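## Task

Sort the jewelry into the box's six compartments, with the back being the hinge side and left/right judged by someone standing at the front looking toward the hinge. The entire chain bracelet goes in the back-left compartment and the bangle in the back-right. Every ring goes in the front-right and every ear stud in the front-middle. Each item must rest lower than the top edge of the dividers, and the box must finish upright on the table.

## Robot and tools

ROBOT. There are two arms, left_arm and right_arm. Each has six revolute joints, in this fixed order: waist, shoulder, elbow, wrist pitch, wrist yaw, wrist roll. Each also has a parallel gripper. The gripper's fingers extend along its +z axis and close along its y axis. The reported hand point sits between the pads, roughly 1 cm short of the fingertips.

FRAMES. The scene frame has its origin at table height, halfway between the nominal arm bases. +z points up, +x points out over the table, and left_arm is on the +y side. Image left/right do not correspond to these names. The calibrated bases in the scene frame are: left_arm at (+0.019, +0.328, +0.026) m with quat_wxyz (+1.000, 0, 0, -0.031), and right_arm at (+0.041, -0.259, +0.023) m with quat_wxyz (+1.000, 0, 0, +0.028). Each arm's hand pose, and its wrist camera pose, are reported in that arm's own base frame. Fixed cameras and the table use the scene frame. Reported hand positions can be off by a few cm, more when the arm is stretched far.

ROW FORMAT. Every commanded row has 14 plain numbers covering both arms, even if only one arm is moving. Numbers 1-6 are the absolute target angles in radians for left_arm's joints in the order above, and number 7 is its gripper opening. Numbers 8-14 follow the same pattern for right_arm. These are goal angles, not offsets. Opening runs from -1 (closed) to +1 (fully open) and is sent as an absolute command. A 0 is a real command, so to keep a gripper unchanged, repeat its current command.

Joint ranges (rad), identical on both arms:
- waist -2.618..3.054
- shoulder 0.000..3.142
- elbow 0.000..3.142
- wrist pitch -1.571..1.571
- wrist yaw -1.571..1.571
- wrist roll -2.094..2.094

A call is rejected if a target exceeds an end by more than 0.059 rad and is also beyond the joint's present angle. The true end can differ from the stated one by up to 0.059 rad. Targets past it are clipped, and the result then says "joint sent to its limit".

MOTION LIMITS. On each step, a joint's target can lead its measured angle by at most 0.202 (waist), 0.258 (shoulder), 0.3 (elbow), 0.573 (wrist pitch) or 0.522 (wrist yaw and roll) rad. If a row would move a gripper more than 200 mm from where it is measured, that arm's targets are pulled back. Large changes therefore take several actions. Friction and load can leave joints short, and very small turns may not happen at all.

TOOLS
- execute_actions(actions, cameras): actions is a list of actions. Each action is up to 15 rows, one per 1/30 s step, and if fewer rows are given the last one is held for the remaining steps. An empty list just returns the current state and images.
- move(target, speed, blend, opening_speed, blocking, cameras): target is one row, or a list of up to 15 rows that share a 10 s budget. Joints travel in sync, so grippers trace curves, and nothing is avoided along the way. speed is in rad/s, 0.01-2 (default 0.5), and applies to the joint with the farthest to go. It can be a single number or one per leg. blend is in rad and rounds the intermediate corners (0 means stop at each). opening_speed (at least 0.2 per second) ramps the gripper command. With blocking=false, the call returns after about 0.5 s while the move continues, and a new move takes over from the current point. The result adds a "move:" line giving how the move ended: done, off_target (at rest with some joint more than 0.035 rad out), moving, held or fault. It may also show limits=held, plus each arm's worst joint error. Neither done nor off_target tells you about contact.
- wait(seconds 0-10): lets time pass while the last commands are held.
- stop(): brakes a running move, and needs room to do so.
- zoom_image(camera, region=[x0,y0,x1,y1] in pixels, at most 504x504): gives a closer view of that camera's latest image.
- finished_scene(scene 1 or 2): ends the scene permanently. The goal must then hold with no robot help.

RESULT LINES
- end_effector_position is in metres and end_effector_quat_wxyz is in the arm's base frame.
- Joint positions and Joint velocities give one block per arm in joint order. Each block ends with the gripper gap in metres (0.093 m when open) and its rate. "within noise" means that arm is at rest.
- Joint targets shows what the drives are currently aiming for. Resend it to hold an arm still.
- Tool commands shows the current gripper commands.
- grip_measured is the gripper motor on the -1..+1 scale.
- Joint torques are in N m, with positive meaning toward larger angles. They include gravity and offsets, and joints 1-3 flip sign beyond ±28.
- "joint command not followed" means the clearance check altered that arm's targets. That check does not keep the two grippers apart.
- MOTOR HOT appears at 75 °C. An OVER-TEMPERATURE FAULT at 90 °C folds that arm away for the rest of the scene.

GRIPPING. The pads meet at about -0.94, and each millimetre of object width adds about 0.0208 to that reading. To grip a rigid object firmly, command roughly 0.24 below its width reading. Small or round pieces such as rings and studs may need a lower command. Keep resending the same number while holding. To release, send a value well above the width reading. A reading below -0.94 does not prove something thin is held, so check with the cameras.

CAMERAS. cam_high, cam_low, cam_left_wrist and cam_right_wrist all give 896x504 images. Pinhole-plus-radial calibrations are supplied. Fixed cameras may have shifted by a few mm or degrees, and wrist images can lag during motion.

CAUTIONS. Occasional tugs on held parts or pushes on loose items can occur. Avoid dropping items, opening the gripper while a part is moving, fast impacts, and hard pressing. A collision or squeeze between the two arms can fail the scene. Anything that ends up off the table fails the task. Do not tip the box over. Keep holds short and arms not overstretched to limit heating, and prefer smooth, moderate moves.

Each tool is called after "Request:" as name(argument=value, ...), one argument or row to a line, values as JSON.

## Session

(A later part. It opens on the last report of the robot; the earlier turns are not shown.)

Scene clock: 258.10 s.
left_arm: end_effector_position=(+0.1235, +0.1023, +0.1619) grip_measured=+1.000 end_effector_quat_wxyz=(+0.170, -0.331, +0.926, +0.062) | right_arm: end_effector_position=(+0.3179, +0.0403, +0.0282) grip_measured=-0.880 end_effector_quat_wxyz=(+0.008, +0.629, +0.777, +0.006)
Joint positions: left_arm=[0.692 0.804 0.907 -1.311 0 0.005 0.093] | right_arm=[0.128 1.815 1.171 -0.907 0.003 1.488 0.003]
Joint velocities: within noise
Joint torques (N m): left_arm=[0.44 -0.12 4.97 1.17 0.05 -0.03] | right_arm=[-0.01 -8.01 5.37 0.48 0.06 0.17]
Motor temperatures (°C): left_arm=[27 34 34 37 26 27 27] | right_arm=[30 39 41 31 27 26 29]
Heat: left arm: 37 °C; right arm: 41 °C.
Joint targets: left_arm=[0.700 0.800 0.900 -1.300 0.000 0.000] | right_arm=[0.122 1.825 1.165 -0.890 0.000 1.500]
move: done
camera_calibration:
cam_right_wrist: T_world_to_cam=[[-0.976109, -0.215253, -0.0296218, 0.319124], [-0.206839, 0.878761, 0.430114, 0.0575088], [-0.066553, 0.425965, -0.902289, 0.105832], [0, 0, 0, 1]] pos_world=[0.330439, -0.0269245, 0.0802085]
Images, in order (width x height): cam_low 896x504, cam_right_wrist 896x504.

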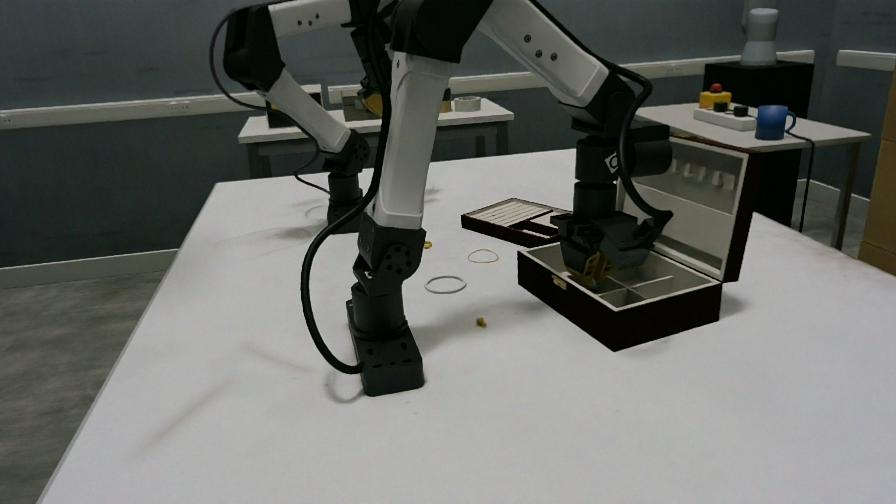

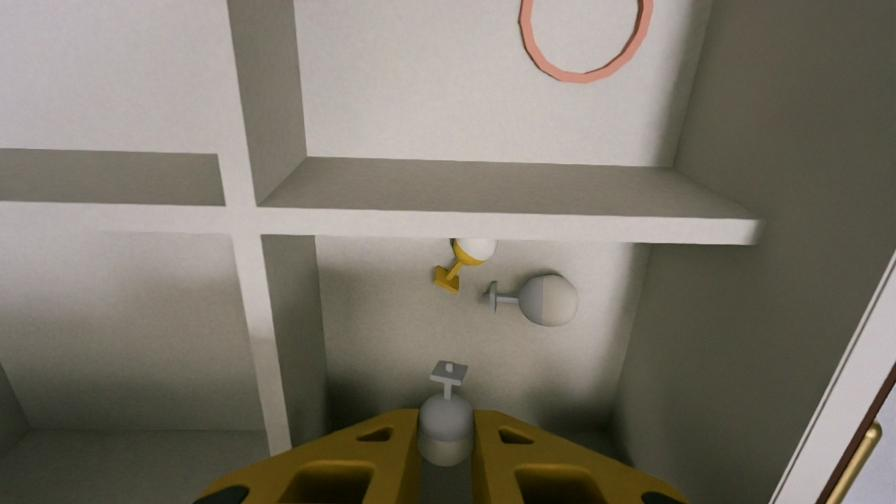

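Request:
move(
  target=[0.7,0.8,0.9,-1.3,0,0,1,0.122,1.849,1.107,-0.808,0,1.5,-1],
  speed=0.3,
  cameras=["cam_right_wrist","cam_low"],
)

Scene clock: 277.17 s.
left_arm: end_effector_position=(+0.1235, +0.1023, +0.1619) grip_measured=+1.000 end_effector_quat_wxyz=(+0.170, -0.331, +0.926, +0.062) | right_arm: end_effector_position=(+0.3141, +0.0398, +0.0085) grip_measured=-0.880 end_effector_quat_wxyz=(+0.007, +0.629, +0.777, +0.005)
Joint positions: left_arm=[0.692 0.804 0.907 -1.311 0 0.005 0.093] | right_arm=[0.128 1.837 1.113 -0.831 0.003 1.488 0.003]
Joint velocities: within noise
Joint torques (N m): left_arm=[0.46 -0.12 4.97 1.17 0.04 -0.03] | right_arm=[-0.02 -7.84 5.07 0.56 0.06 0.17]
Motor temperatures (°C): left_arm=[27 34 34 37 26 27 27] | right_arm=[30 40 40 31 27 26 29]
Heat: left arm: 37 °C; right arm: 40 °C.
Joint targets: left_arm=[0.700 0.800 0.900 -1.300 0.000 0.000] | right_arm=[0.122 1.849 1.107 -0.808 0.000 1.500]
move: done
camera_calibration:
cam_right_wrist: T_world_to_cam=[[-0.976214, -0.215267, -0.0258237, 0.314749], [-0.205211, 0.87897, 0.430466, 0.0650926], [-0.0699668, 0.425526, -0.902237, 0.0891258], [0, 0, 0, 1]] pos_world=[0.326856, -0.0273847, 0.0605205]
Images, in order (width x height): cam_low 896x504, cam_right_wrist 896x504.

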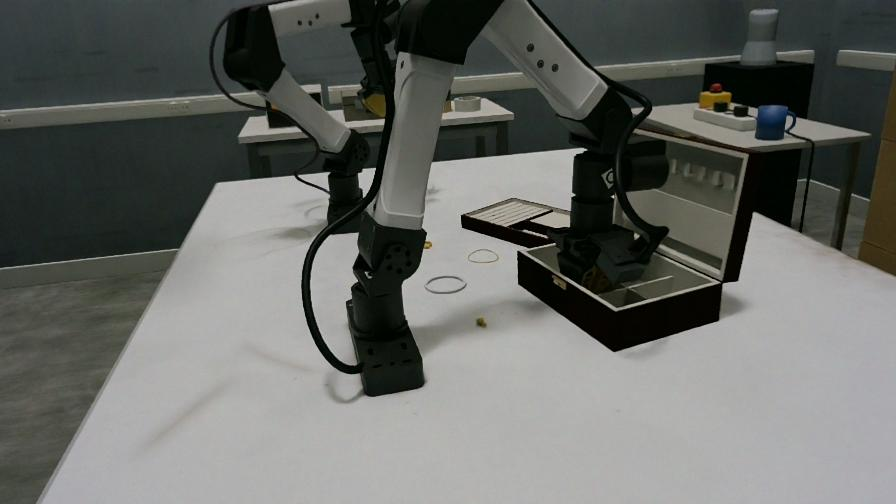

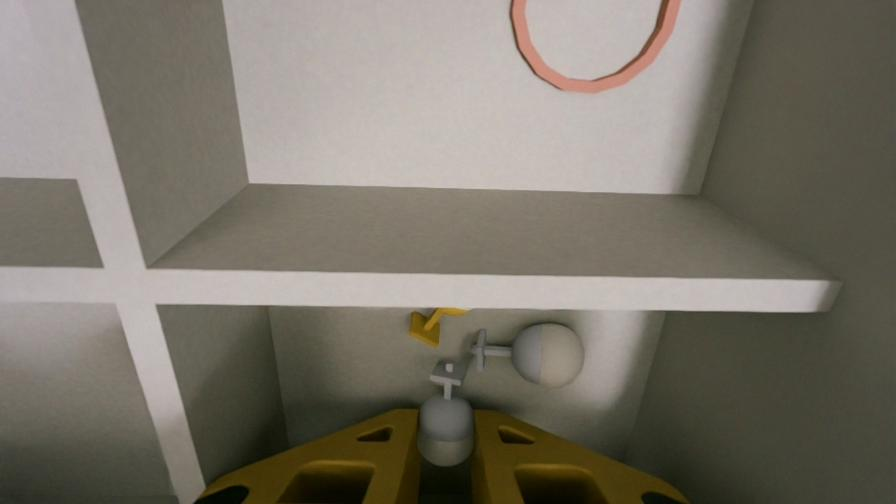

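Request:
move(
  target=[
    [0.7,0.8,0.9,-1.3,0,0,1,0.122,1.849,1.107,-0.808,0,1.5,-1],
    [0.7,0.8,0.9,-1.3,0,0,1,0.122,1.849,1.107,-0.808,0,1.5,-0.45],
    [0.7,0.8,0.9,-1.3,0,0,1,0.128,1.778,1.402,-1.17,0,1.5,-0.45],
  ],
  speed=[0.5,0.5,0.5],
  opening_speed=0.5,
  cameras=["cam_right_wrist"],
)

Scene clock: 291.43 s.
left_arm: end_effector_position=(+0.1235, +0.1023, +0.1619) grip_measured=+1.000 end_effector_quat_wxyz=(+0.170, -0.331, +0.926, +0.062) | right_arm: end_effector_position=(+0.3267, +0.0414, +0.0846) grip_measured=-0.452 end_effector_quat_wxyz=(+0.003, +0.633, +0.775, +0.000)
Joint positions: left_arm=[0.692 0.804 0.907 -1.311 0 0.005 0.093] | right_arm=[0.128 1.799 1.386 -1.153 0.003 1.497 0.024]
Joint velocities: within noise
Joint torques (N m): left_arm=[0.46 -0.12 4.97 1.17 0.05 -0.03] | right_arm=[0.51 -11.26 7.82 0.1 0.06 0.09]
Motor temperatures (°C): left_arm=[27 34 34 37 26 27 27] | right_arm=[30 41 40 31 27 26 29]
Heat: left arm: 37 °C; right arm: 41 °C.
Joint targets: left_arm=[0.700 0.800 0.900 -1.300 0.000 0.000] | right_arm=[0.128 1.778 1.402 -1.170 0.000 1.500]
move: done
camera_calibration:
cam_right_wrist: T_world_to_cam=[[-0.978377, -0.206348, -0.0140789, 0.328627], [-0.192104, 0.881397, 0.431549, 0.0289906], [-0.0766401, 0.424922, -0.90198, 0.160214], [0, 0, 0, 1]] pos_world=[0.339369, -0.0258193, 0.136625]
Images, in order (width x height): cam_right_wrist 896x504.

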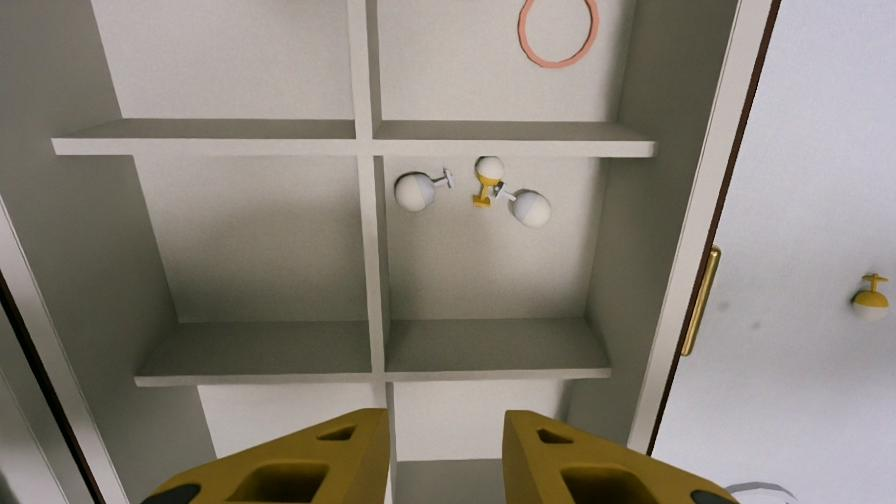

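Request:
move(
  target=[
    [0.7,0.8,0.9,-1.3,0,0,1,0.19,1.169,0.878,-1.265,0,1.5,-0.2],
    [0.7,0.8,0.9,-1.3,0,0,1,0.19,1.205,0.606,-0.975,0,1.5,-0.2],
  ],
  speed=[0.9,0.6],
  blend=[0.05,0],
  cameras=["cam_right_wrist"],
)

Scene clock: 306.07 s.
left_arm: end_effector_position=(+0.1235, +0.1023, +0.1619) grip_measured=+1.000 end_effector_quat_wxyz=(+0.170, -0.331, +0.926, +0.062) | right_arm: end_effector_position=(+0.1565, +0.0286, +0.0311) grip_measured=-0.202 end_effector_quat_wxyz=(-0.002, +0.611, +0.792, -0.005)
Joint positions: left_arm=[0.692 0.804 0.907 -1.311 0 0.005 0.093] | right_arm=[0.184 1.199 0.611 -0.992 0.003 1.497 0.036]
Joint velocities: within noise
Joint torques (N m): left_arm=[0.46 -0.12 4.97 1.17 0.05 -0.03] | right_arm=[1.02 -2.19 5.48 0.43 0.06 0.08]
Motor temperatures (°C): left_arm=[27 34 34 37 26 27 27] | right_arm=[30 43 40 31 27 26 28]
Heat: left arm: 37 °C; right arm: 43 °C.
Joint targets: left_arm=[0.700 0.800 0.900 -1.300 0.000 0.000] | right_arm=[0.190 1.205 0.606 -0.975 0.000 1.500]
move: done
camera_calibration:
cam_right_wrist: T_world_to_cam=[[-0.965372, -0.260877, -0.000770528, 0.157822], [-0.235531, 0.8703, 0.432555, 0.0378344], [-0.112173, 0.417758, -0.901607, 0.110096], [0, 0, 0, 1]] pos_world=[0.173618, -0.0377487, 0.0830197]
Images, in order (width x height): cam_right_wrist 896x504.

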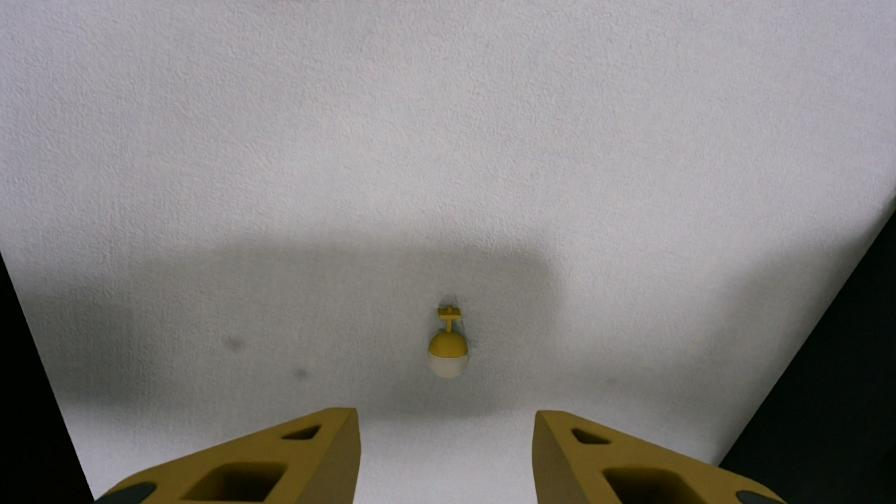

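Request:
move(
  target=[
    [0.7,0.8,0.9,-1.3,0,0,1,0.245,1.276,0.492,-0.782,0,1.5,-0.2],
    [0.7,0.8,0.9,-1.3,0,0,1,0.245,1.276,0.492,-0.782,0,1.5,-1],
  ],
  speed=0.4,
  opening_speed=1.0,
  cameras=["cam_right_wrist"],
)

Scene clock: 317.83 s.
left_arm: end_effector_position=(+0.1235, +0.1023, +0.1619) grip_measured=+1.000 end_effector_quat_wxyz=(+0.170, -0.331, +0.926, +0.062) | right_arm: end_effector_position=(+0.1551, +0.0372, -0.0045) grip_measured=-0.875 end_effector_quat_wxyz=(+0.002, +0.589, +0.808, +0.000)
Joint positions: left_arm=[0.692 0.804 0.907 -1.311 0 0.005 0.093] | right_arm=[0.239 1.269 0.498 -0.798 0.003 1.497 0.003]
Joint velocities: within noise
Joint torques (N m): left_arm=[0.46 -0.12 4.96 1.17 0.05 -0.03] | right_arm=[1.02 -2.28 4.93 0.46 0.05 0.09]
Motor temperatures (°C): left_arm=[27 34 34 37 26 27 27] | right_arm=[30 41 40 30 27 26 28]
Heat: left arm: 37 °C; right arm: 41 °C.
Joint targets: left_arm=[0.700 0.800 0.900 -1.300 0.000 0.000] | right_arm=[0.245 1.276 0.492 -0.782 0.000 1.500]
move: done
camera_calibration:
cam_right_wrist: T_world_to_cam=[[-0.94952, -0.31347, -0.0121778, 0.158223], [-0.287764, 0.854885, 0.431698, 0.0540595], [-0.124913, 0.41341, -0.901936, 0.0763568], [0, 0, 0, 1]] pos_world=[0.17533, -0.0281832, 0.0474584]
Images, in order (width x height): cam_right_wrist 896x504.

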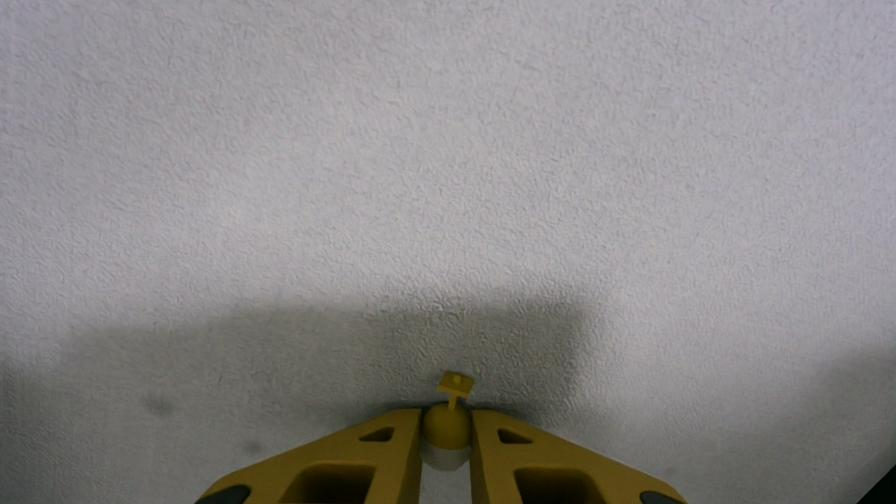

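Request:
move(
  target=[
    [0.7,0.8,0.9,-1.3,0,0,1,0.24,1.169,0.878,-1.265,0,1.5,-1],
    [0.7,0.8,0.9,-1.3,0,0,1,0.13,1.778,1.386,-1.17,0,1.5,-1],
    [0.7,0.8,0.9,-1.3,0,0,1,0.13,1.849,1.107,-0.808,0,1.5,-1],
  ],
  speed=[0.8,0.8,0.4],
  blend=[0.1,0.05,0],
)

Request:
zoom_image(
  camera="cam_low",
  region=[480, 110, 780, 360],
)

Scene clock: 400.67 s.
left_arm: end_effector_position=(+0.1235, +0.1023, +0.1619) grip_measured=+1.000 end_effector_quat_wxyz=(+0.170, -0.331, +0.926, +0.062) | right_arm: end_effector_position=(+0.3138, +0.0421, +0.0078) grip_measured=-0.892 end_effector_quat_wxyz=(+0.006, +0.630, +0.777, +0.005)
Joint positions: left_arm=[0.692 0.804 0.907 -1.311 0 0.005 0.093] | right_arm=[0.135 1.839 1.112 -0.829 0.003 1.497 0.002]
Joint velocities: within noise
Joint torques (N m): left_arm=[0.46 -0.12 4.97 1.17 0.04 -0.03] | right_arm=[0.05 -8.02 5.16 0.53 0.06 0.08]
Motor temperatures (°C): left_arm=[27 33 34 37 26 27 27] | right_arm=[30 37 38 30 27 25 30]
Heat: left arm: 37 °C; right arm: 38 °C.
Joint targets: left_arm=[0.700 0.800 0.900 -1.300 0.000 0.000] | right_arm=[0.130 1.849 1.107 -0.808 0.000 1.500]
move: done
camera_calibration:
cam_left_wrist: T_world_to_cam=[[0.643741, -0.765242, 0.00180693, -0.001416], [-0.764829, -0.643312, 0.0344296, 0.196725], [-0.0251845, -0.0235457, -0.999405, 0.24815], [0, 0, 0, 1]] pos_world=[0.157622, 0.131315, 0.241232]
cam_right_wrist: T_world_to_cam=[[-0.976632, -0.213403, -0.0254842, 0.314963], [-0.203376, 0.879318, 0.430626, 0.0627411], [-0.0694882, 0.425745, -0.902171, 0.0873416], [0, 0, 0, 1]] pos_world=[0.326433, -0.0251404, 0.0598057]

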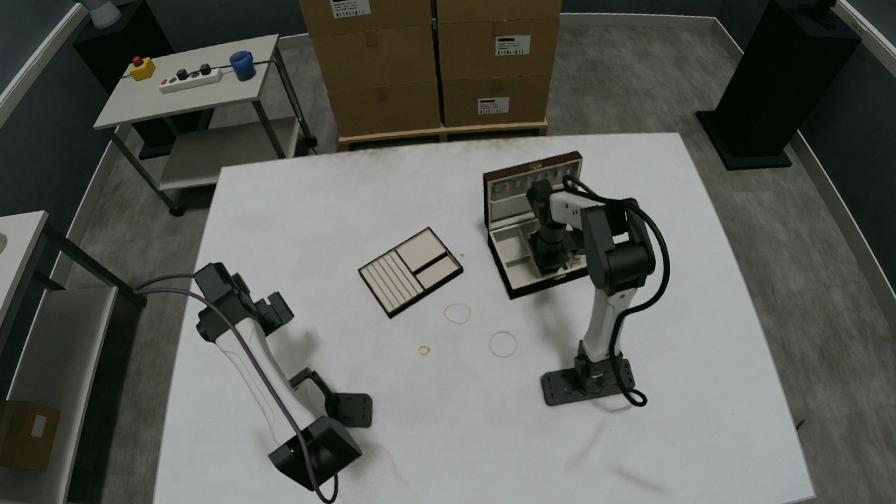

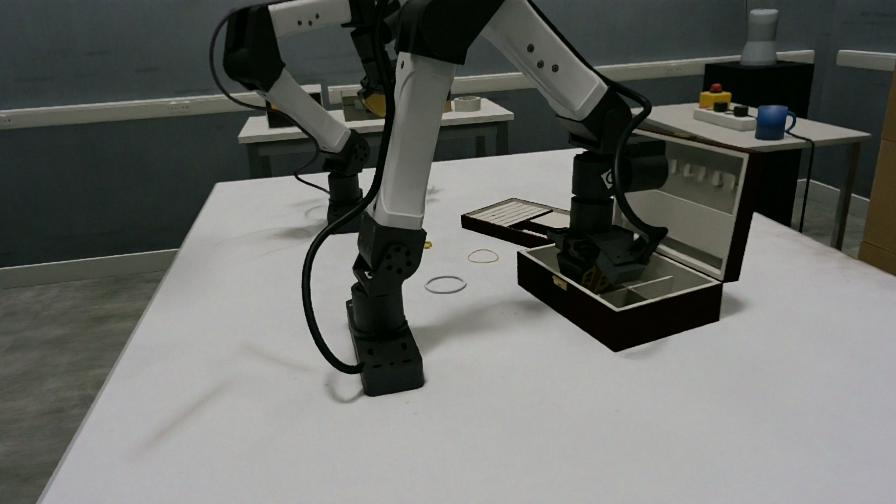

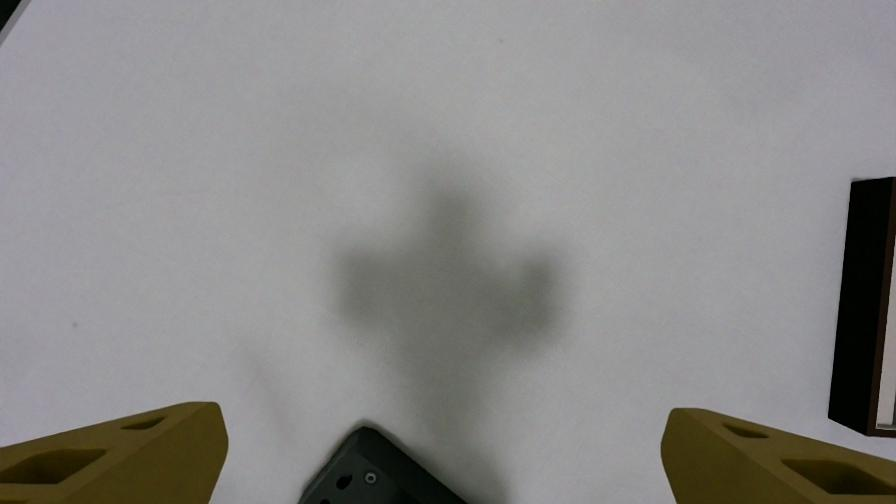

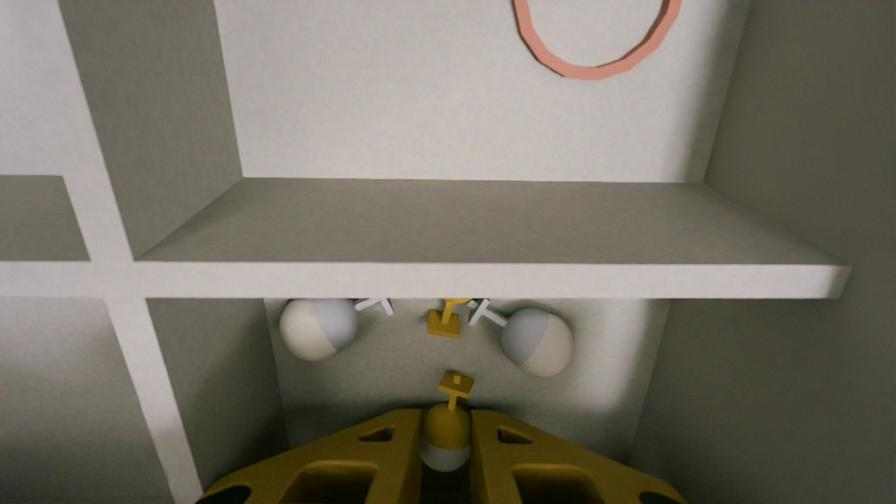

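Scaled by 1.680 from the camera's 896x504 image, which has a finer 1280x720 frame.

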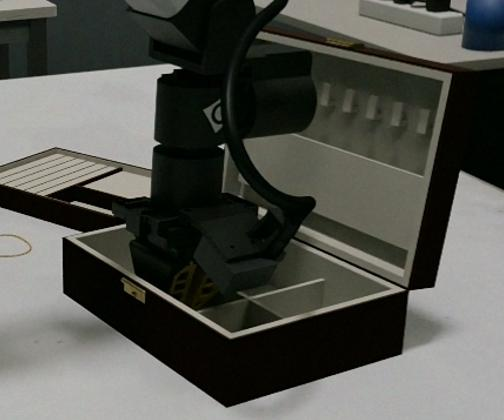

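Request:
move(
  target=[
    [0.7,0.8,0.9,-1.3,0,0,1,0.13,1.849,1.107,-0.808,0,1.5,-1],
    [0.7,0.8,0.9,-1.3,0,0,1,0.13,1.849,1.107,-0.808,0,1.5,-0.5],
    [0.7,0.8,0.9,-1.3,0,0,1,0.135,1.778,1.402,-1.17,0,1.5,-0.5],
    [0.7,0.8,0.9,-1.3,0,0,1,0.87,1.36,1.0,-1.21,0,-1.6,-0.5],
    [0.7,0.8,0.9,-1.3,0,0,1,0.87,1.36,0.71,-0.917,0,-1.6,-0.5],
  ],
  speed=[0.5,0.5,0.5,1.3,0.5],
  opening_speed=0.5,
  blend=[0,0,0.05,0.05,0],
)

Scene clock: 469.40 s.
left_arm: end_effector_position=(+0.1235, +0.1023, +0.1619) grip_measured=+1.000 end_effector_quat_wxyz=(+0.170, -0.331, +0.926, +0.062) | right_arm: end_effector_position=(+0.1259, +0.1470, +0.0275) grip_measured=-0.502 end_effector_quat_wxyz=(+0.011, +0.941, -0.338, -0.002)
Joint positions: left_arm=[0.692 0.804 0.907 -1.311 0 0.005 0.093] | right_arm=[0.865 1.374 0.715 -0.934 0.003 -1.588 0.021]
Joint velocities: within noise
Joint torques (N m): left_arm=[0.46 -0.12 4.97 1.17 0.04 -0.03] | right_arm=[0.91 -5.61 5.29 0.41 -0.08 -0.09]
Motor temperatures (°C): left_arm=[27 33 34 37 26 27 27] | right_arm=[30 42 39 29 27 25 30]
Heat: left arm: 37 °C; right arm: 42 °C.
Joint targets: left_arm=[0.700 0.800 0.900 -1.300 0.000 0.000] | right_arm=[0.870 1.360 0.710 -0.917 0.000 -1.600]
move: done
camera_calibration:
cam_left_wrist: T_world_to_cam=[[0.643741, -0.765242, 0.00180693, -0.001416], [-0.764829, -0.643312, 0.0344296, 0.196725], [-0.0251845, -0.0235457, -0.999405, 0.24815], [0, 0, 0, 1]] pos_world=[0.157622, 0.131315, 0.241232]
cam_right_wrist: T_world_to_cam=[[0.630172, 0.775783, -0.0323026, -0.193219], [0.707049, -0.556152, 0.43678, 0.019977], [0.320882, -0.298086, -0.898988, 0.104615], [0, 0, 0, 1]] pos_world=[0.0740677, 0.192191, 0.0790807]

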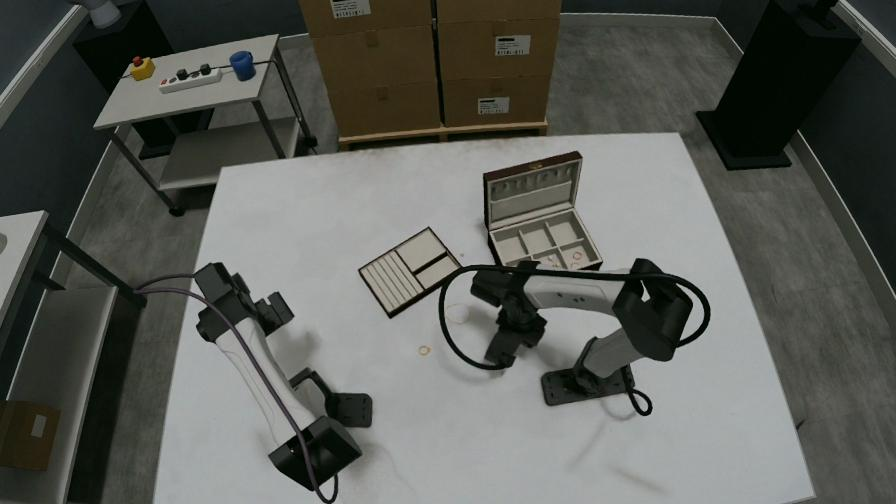

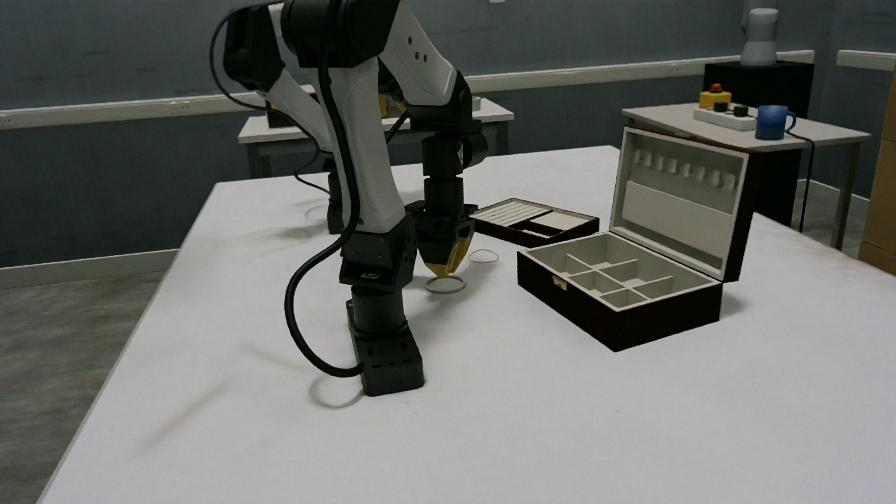

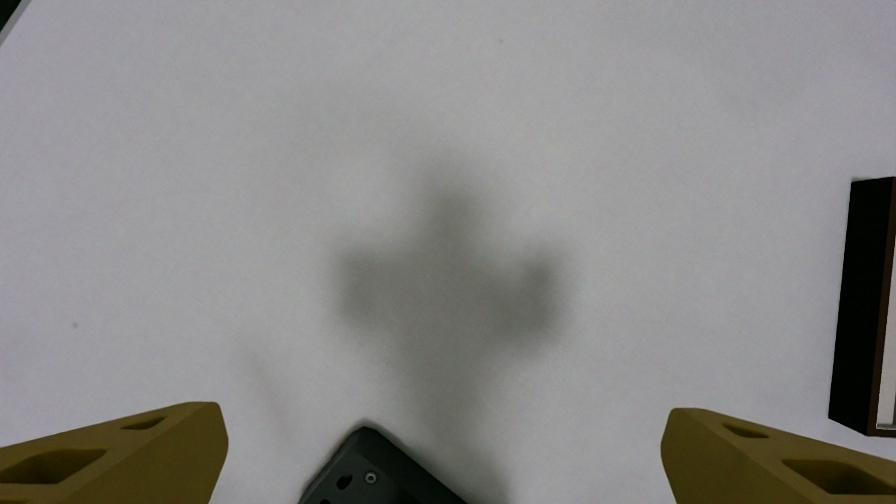

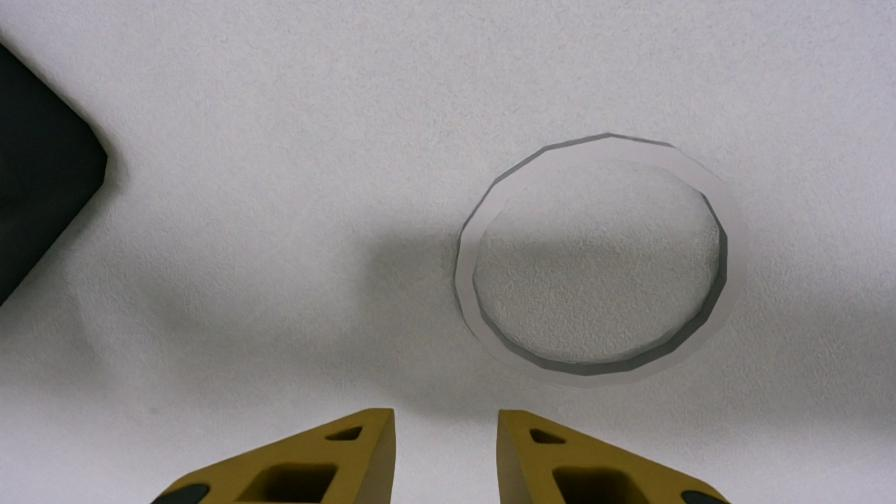

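Request:
move(
  target=[
    [0.7,0.8,0.9,-1.3,0,0,1,0.947,1.37,0.72,-0.92,0,-1.53,-0.5],
    [0.7,0.8,0.9,-1.3,0,0,1,0.947,1.42,0.66,-0.805,0,-1.53,-0.5],
  ],
  speed=[0.5,0.4],
  blend=[0.02,0],
  cameras=["cam_right_wrist"],
)

Scene clock: 515.53 s.
left_arm: end_effector_position=(+0.1235, +0.1023, +0.1619) grip_measured=+1.000 end_effector_quat_wxyz=(+0.170, -0.331, +0.926, +0.062) | right_arm: end_effector_position=(+0.1177, +0.1610, +0.0095) grip_measured=-0.502 end_effector_quat_wxyz=(-0.001, +0.947, -0.323, +0.002)
Joint positions: left_arm=[0.692 0.804 0.907 -1.311 0 0.005 0.093] | right_arm=[0.942 1.412 0.666 -0.822 0.003 -1.543 0.021]
Joint velocities: within noise
Joint torques (N m): left_arm=[0.46 -0.12 4.97 1.17 0.04 -0.03] | right_arm=[0.88 -3.78 5.05 0.44 -0.07 0.15]
Motor temperatures (°C): left_arm=[27 33 34 37 26 27 27] | right_arm=[30 40 38 29 27 25 29]
Heat: left arm: 37 °C; right arm: 40 °C.
Joint targets: left_arm=[0.700 0.800 0.900 -1.300 0.000 0.000] | right_arm=[0.947 1.420 0.660 -0.805 0.000 -1.530]
move: done
camera_calibration:
cam_right_wrist: T_world_to_cam=[[0.605298, 0.795957, -0.00814178, -0.200024], [0.717946, -0.541499, 0.437415, 0.0378407], [0.343755, -0.270612, -0.899223, 0.0880673], [0, 0, 0, 1]] pos_world=[0.0636328, 0.203533, 0.0610115]
Images, in order (width x height): cam_right_wrist 896x504.

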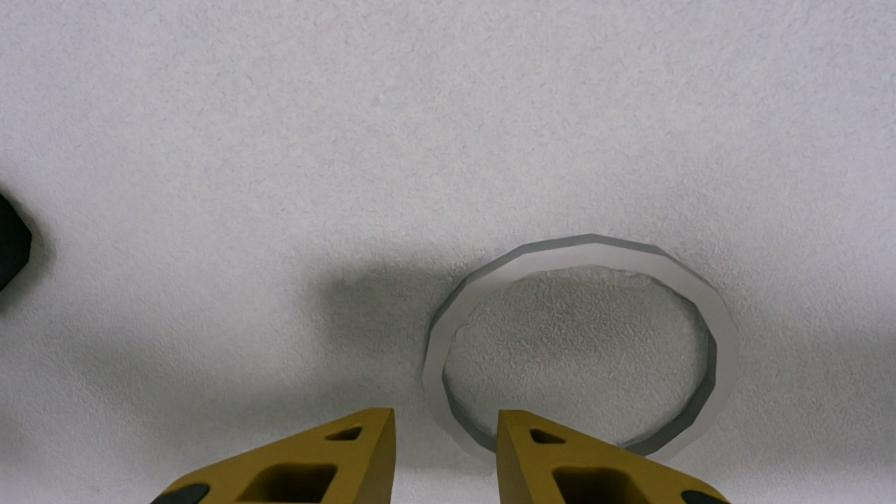

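Request:
move(
  target=[
    [0.7,0.8,0.9,-1.3,0,0,1,0.947,1.456,0.607,-0.717,0,-1.53,-0.5],
    [0.7,0.8,0.9,-1.3,0,0,1,0.947,1.456,0.607,-0.717,0,-1.53,-1],
  ],
  speed=0.3,
  opening_speed=0.6,
  cameras=["cam_right_wrist"],
)

Scene clock: 529.70 s.
left_arm: end_effector_position=(+0.1235, +0.1023, +0.1619) grip_measured=+1.000 end_effector_quat_wxyz=(+0.170, -0.331, +0.926, +0.062) | right_arm: end_effector_position=(+0.1188, +0.1625, -0.0058) grip_measured=-0.966 end_effector_quat_wxyz=(-0.008, +0.946, -0.323, +0.004)
Joint positions: left_arm=[0.692 0.804 0.907 -1.311 0 0.005 0.093] | right_arm=[0.942 1.442 0.62 -0.73 0.003 -1.541 0]
Joint velocities: within noise
Joint torques (N m): left_arm=[0.46 -0.12 4.97 1.17 0.04 -0.03] | right_arm=[0.88 -3.29 4.18 0.46 -0.08 0.17]
Motor temperatures (°C): left_arm=[26 32 34 37 26 27 27] | right_arm=[30 39 38 29 27 25 28]
Heat: left arm: 37 °C; right arm: 39 °C.
Joint targets: left_arm=[0.700 0.800 0.900 -1.300 0.000 0.000] | right_arm=[0.947 1.456 0.607 -0.717 0.000 -1.530]
move: done; target 2's new numbers were sent with right_arm's wrist pitch 0.043 rad from that target
camera_calibration:
cam_right_wrist: T_world_to_cam=[[0.606208, 0.795263, 0.00826075, -0.201933], [0.713109, -0.548124, 0.437077, 0.0462037], [0.352119, -0.259069, -0.899386, 0.0714881], [0, 0, 0, 1]] pos_world=[0.0642924, 0.204435, 0.045769]
Images, in order (width x height): cam_right_wrist 896x504.

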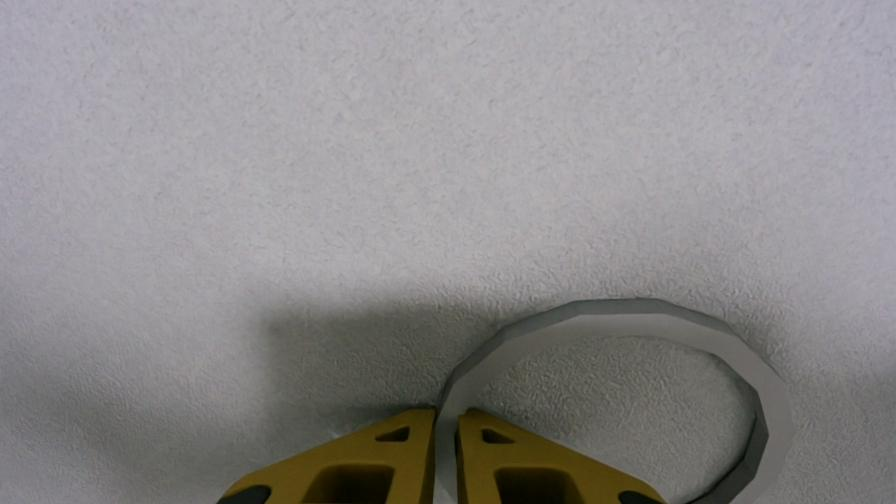

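Request:
move(
  target=[
    [0.7,0.8,0.9,-1.3,0,0,1,0.947,1.285,0.955,-1.225,0,-1.53,-1],
    [0.7,0.8,0.9,-1.3,0,0,1,-0.071,1.99,1.72,-1.277,0,-1.823,-1],
  ],
  speed=[0.4,0.9],
  blend=[0.05,0],
  cameras=["cam_right_wrist","cam_low"],
)

Scene clock: 544.63 s.
left_arm: end_effector_position=(+0.1235, +0.1023, +0.1619) grip_measured=+1.000 end_effector_quat_wxyz=(+0.170, -0.331, +0.926, +0.062) | right_arm: end_effector_position=(+0.3828, -0.0296, +0.1028) grip_measured=-0.966 end_effector_quat_wxyz=(-0.007, +0.762, -0.647, +0.012)
Joint positions: left_arm=[0.692 0.804 0.907 -1.311 0 0.005 0.093] | right_arm=[-0.076 1.98 1.698 -1.26 0.003 -1.81 0]
Joint velocities: within noise
Joint torques (N m): left_arm=[0.46 -0.12 4.98 1.17 0.04 -0.03] | right_arm=[0.91 -10.19 8.5 0.12 -0.07 -0.09]
Motor temperatures (°C): left_arm=[26 32 34 37 26 27 27] | right_arm=[30 39 38 29 27 25 29]
Heat: left arm: 37 °C; right arm: 39 °C.
Joint targets: left_arm=[0.700 0.800 0.900 -1.300 0.000 0.000] | right_arm=[-0.071 1.990 1.720 -1.277 0.000 -1.823]
move: done
camera_calibration:
cam_right_wrist: T_world_to_cam=[[0.985467, 0.169066, 0.0165015, -0.374611], [0.144327, -0.884558, 0.443539, -0.0877797], [0.0895839, -0.434711, -0.896103, 0.121384], [0, 0, 0, 1]] pos_world=[0.370962, 0.0384548, 0.153888]
Images, in order (width x height): cam_low 896x504, cam_right_wrist 896x504.

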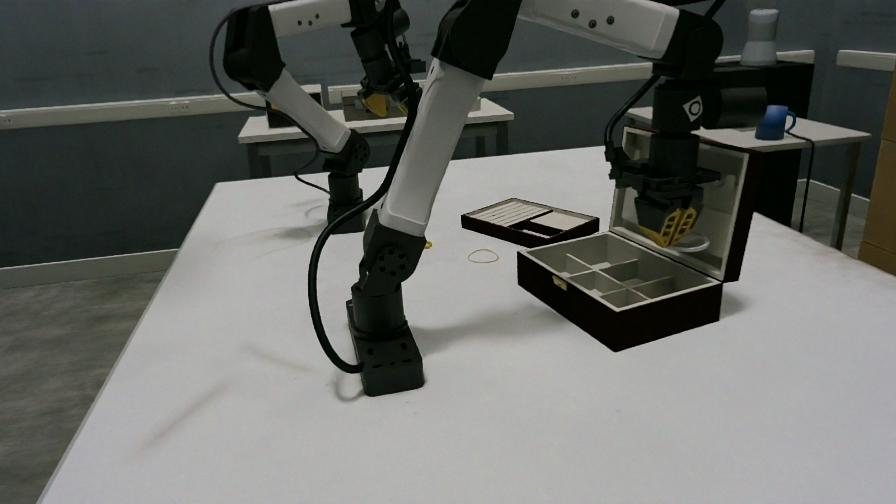

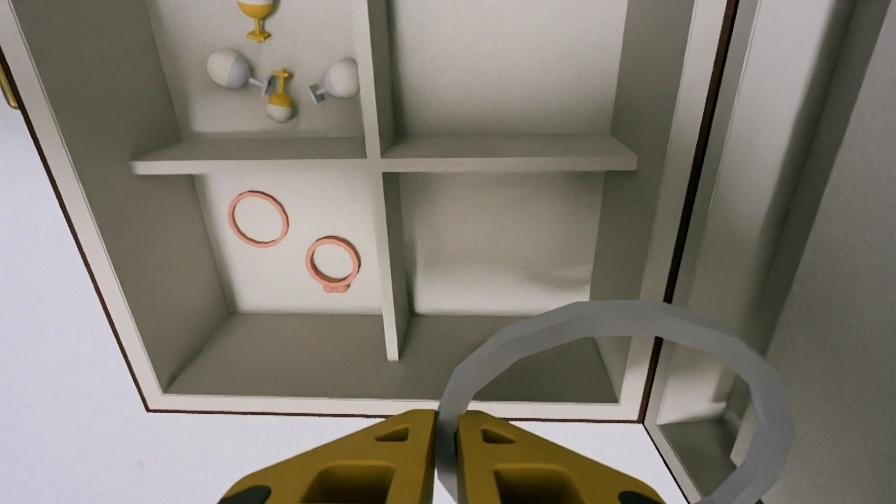

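Request:
move(
  target=[0.7,0.8,0.9,-1.3,0,0,1,-0.085,2.082,1.585,-1.075,0,-1.85,-1],
  speed=0.4,
  cameras=["cam_right_wrist","cam_low"],
)

Scene clock: 569.47 s.
left_arm: end_effector_position=(+0.1235, +0.1023, +0.1619) grip_measured=+1.000 end_effector_quat_wxyz=(+0.170, -0.331, +0.926, +0.062) | right_arm: end_effector_position=(+0.4079, -0.0324, +0.0693) grip_measured=-0.966 end_effector_quat_wxyz=(-0.028, +0.769, -0.637, +0.043)
Joint positions: left_arm=[0.692 0.804 0.907 -1.311 0 0.005 0.093] | right_arm=[-0.078 2.023 1.621 -1.066 0.003 -1.837 0]
Joint velocities: within noise
Joint torques (N m): left_arm=[0.46 -0.13 4.97 1.17 0.05 -0.03] | right_arm=[-0.14 -6.02 3 0.4 -0.08 -0.08]
Motor temperatures (°C): left_arm=[26 32 34 37 26 27 27] | right_arm=[30 45 39 29 27 25 29]
Heat: left arm: 37 °C; right arm: 45 °C.
Joint targets: left_arm=[0.700 0.800 0.900 -1.300 0.000 0.000] | right_arm=[-0.085 2.082 1.585 -1.075 0.000 -1.850]
move: off_target (right_arm); right_arm: the shoulder is farthest, 0.059 rad from its target
camera_calibration:
cam_right_wrist: T_world_to_cam=[[0.977056, 0.194119, 0.0876344, -0.399045], [0.13302, -0.877521, 0.46072, -0.0753339], [0.166335, -0.438492, -0.883209, 0.0555779], [0, 0, 0, 1]] pos_world=[0.390666, 0.0357255, 0.118765]
Images, in order (width x height): cam_low 896x504, cam_right_wrist 896x504.

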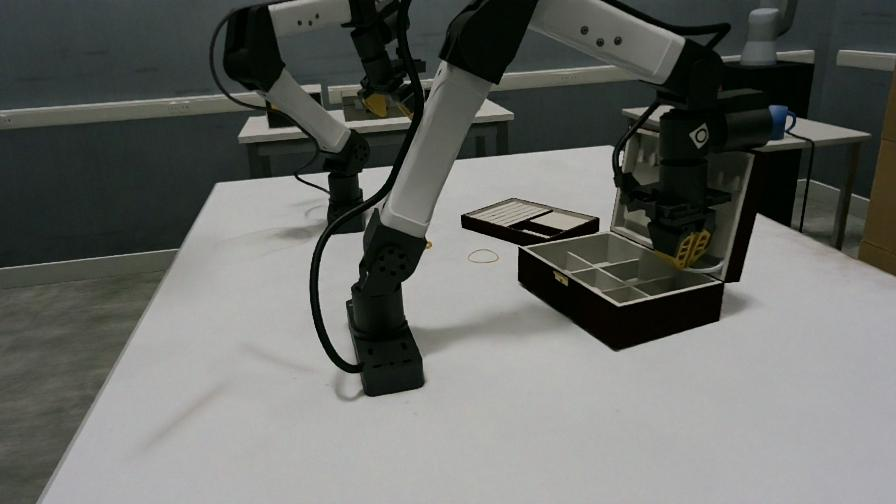

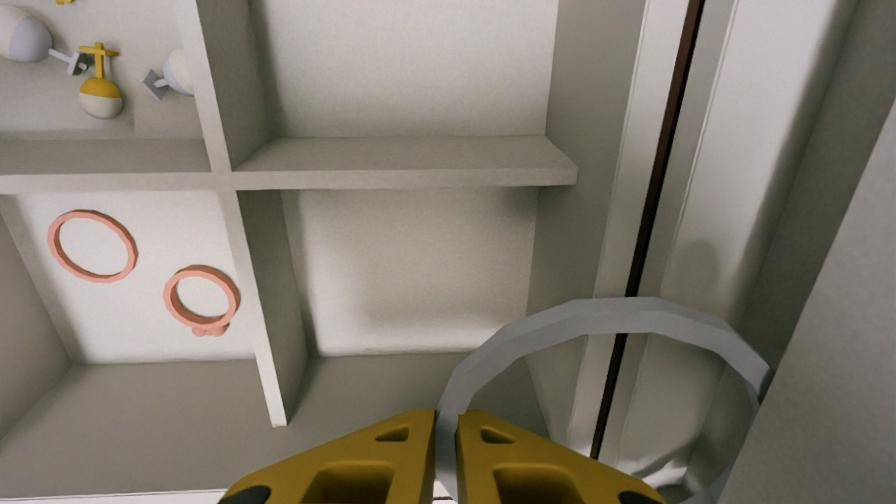

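Request:
move(
  target=[0.7,0.8,0.9,-1.3,0,0,1,-0.082,1.964,1.64,-1.22,0,-1.84,-1],
  speed=0.4,
  cameras=["cam_right_wrist","cam_low","cam_high"],
)

Scene clock: 579.87 s.
left_arm: end_effector_position=(+0.1235, +0.1023, +0.1619) grip_measured=+1.000 end_effector_quat_wxyz=(+0.170, -0.331, +0.926, +0.062) | right_arm: end_effector_position=(+0.3791, -0.0303, +0.0784) grip_measured=-0.966 end_effector_quat_wxyz=(-0.001, +0.771, -0.637, +0.004)
Joint positions: left_arm=[0.692 0.804 0.907 -1.311 0 0.005 0.093] | right_arm=[-0.078 1.994 1.621 -1.19 0.003 -1.838 0]
Joint velocities: within noise
Joint torques (N m): left_arm=[0.46 -0.12 4.97 1.17 0.04 -0.03] | right_arm=[0.17 -14.04 8.05 -0.04 -0.08 0.02]
Motor temperatures (°C): left_arm=[26 32 34 37 26 27 27] | right_arm=[30 43 39 29 27 25 29]
Heat: left arm: 37 °C; right arm: 43 °C.
Joint targets: left_arm=[0.700 0.800 0.900 -1.300 0.000 0.000] | right_arm=[-0.082 1.964 1.640 -1.220 0.000 -1.840]
move: done
camera_calibration:
cam_right_wrist: T_world_to_cam=[[0.980957, 0.194183, -0.00408821, -0.366417], [0.176187, -0.880792, 0.439504, -0.0886437], [0.0817432, -0.431855, -0.898231, 0.102745], [0, 0, 0, 1]] pos_world=[0.366659, 0.0374462, 0.12975]
Images, in order (width x height): cam_high 896x504, cam_low 896x504, cam_right_wrist 896x504.

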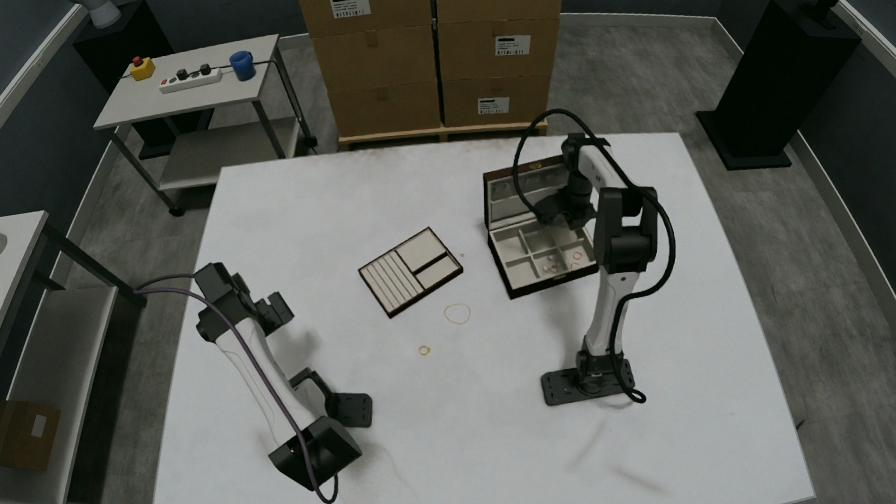

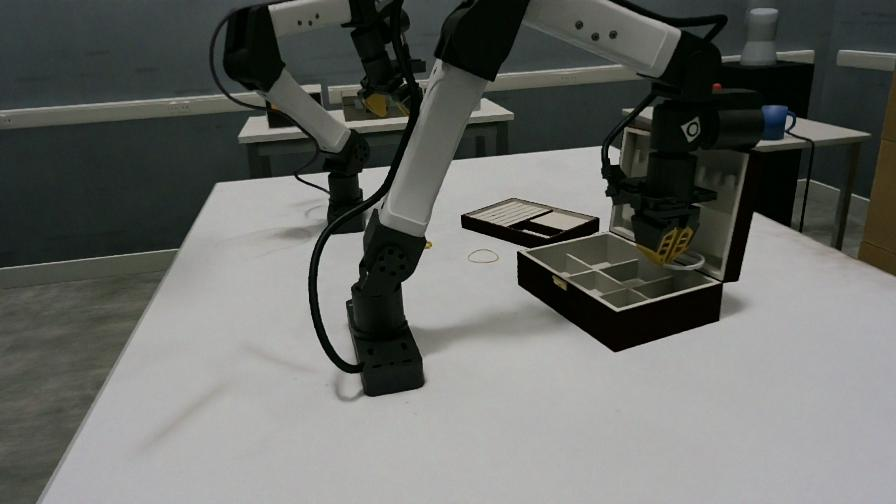

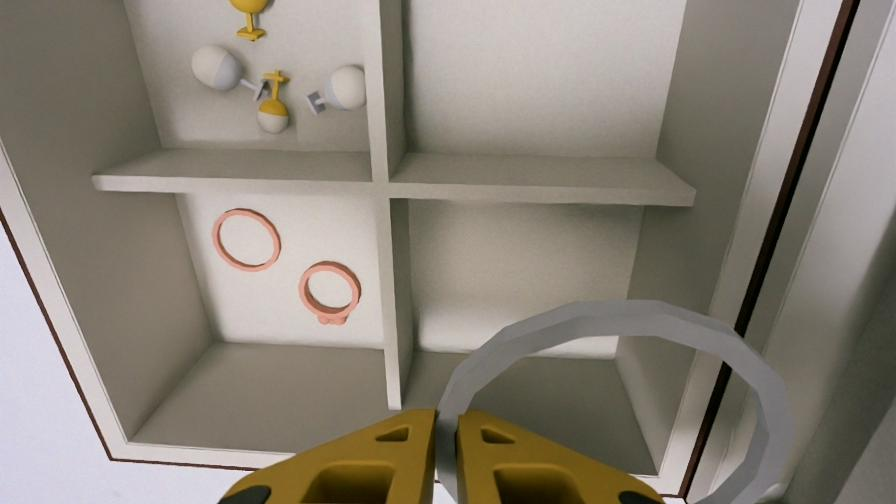

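Request:
move(
  target=[0.7,0.8,0.9,-1.3,0,0,1,-0.1,2.058,1.53,-1.04,0,-1.858,-1],
  speed=0.2,
  cameras=["cam_right_wrist","cam_low"],
)

Scene clock: 599.83 s.
left_arm: end_effector_position=(+0.1235, +0.1023, +0.1619) grip_measured=+1.000 end_effector_quat_wxyz=(+0.170, -0.331, +0.926, +0.062) | right_arm: end_effector_position=(+0.4083, -0.0349, +0.0663) grip_measured=-0.966 end_effector_quat_wxyz=(-0.037, +0.769, -0.635, +0.057)
Joint positions: left_arm=[0.692 0.804 0.907 -1.311 0 0.005 0.093] | right_arm=[-0.084 1.997 1.567 -1.005 0.003 -1.845 0]
Joint velocities: within noise
Joint torques (N m): left_arm=[0.46 -0.12 4.97 1.17 0.05 -0.03] | right_arm=[-0.91 -5.61 3 0.2 -0.08 -0.07]
Motor temperatures (°C): left_arm=[26 32 34 37 26 27 27] | right_arm=[30 47 41 28 27 25 29]
Heat: left arm: 37 °C; right arm: 47 °C.
Joint targets: left_arm=[0.700 0.800 0.900 -1.300 0.000 0.000] | right_arm=[-0.100 2.058 1.530 -1.040 0.000 -1.858]
move: off_target (right_arm); right_arm: the shoulder is farthest, 0.061 rad from its target
camera_calibration:
cam_right_wrist: T_world_to_cam=[[0.973241, 0.196303, 0.119448, -0.399114], [0.119151, -0.875586, 0.468137, -0.0709905], [0.196484, -0.441378, -0.875545, 0.0388466], [0, 0, 0, 1]] pos_world=[0.38926, 0.0333352, 0.114919]
Images, in order (width x height): cam_low 896x504, cam_right_wrist 896x504.

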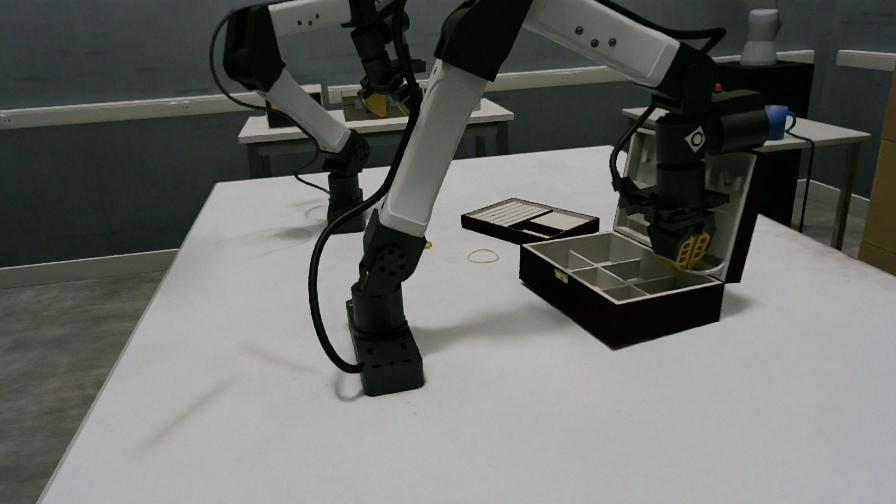

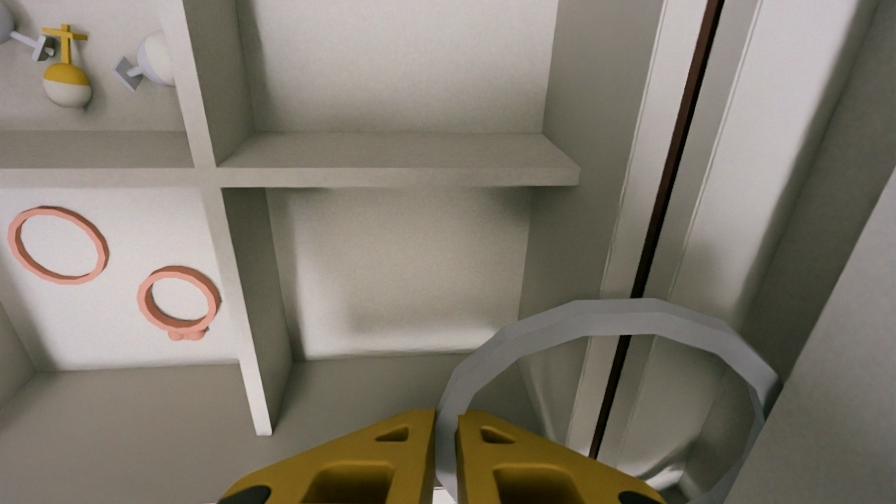

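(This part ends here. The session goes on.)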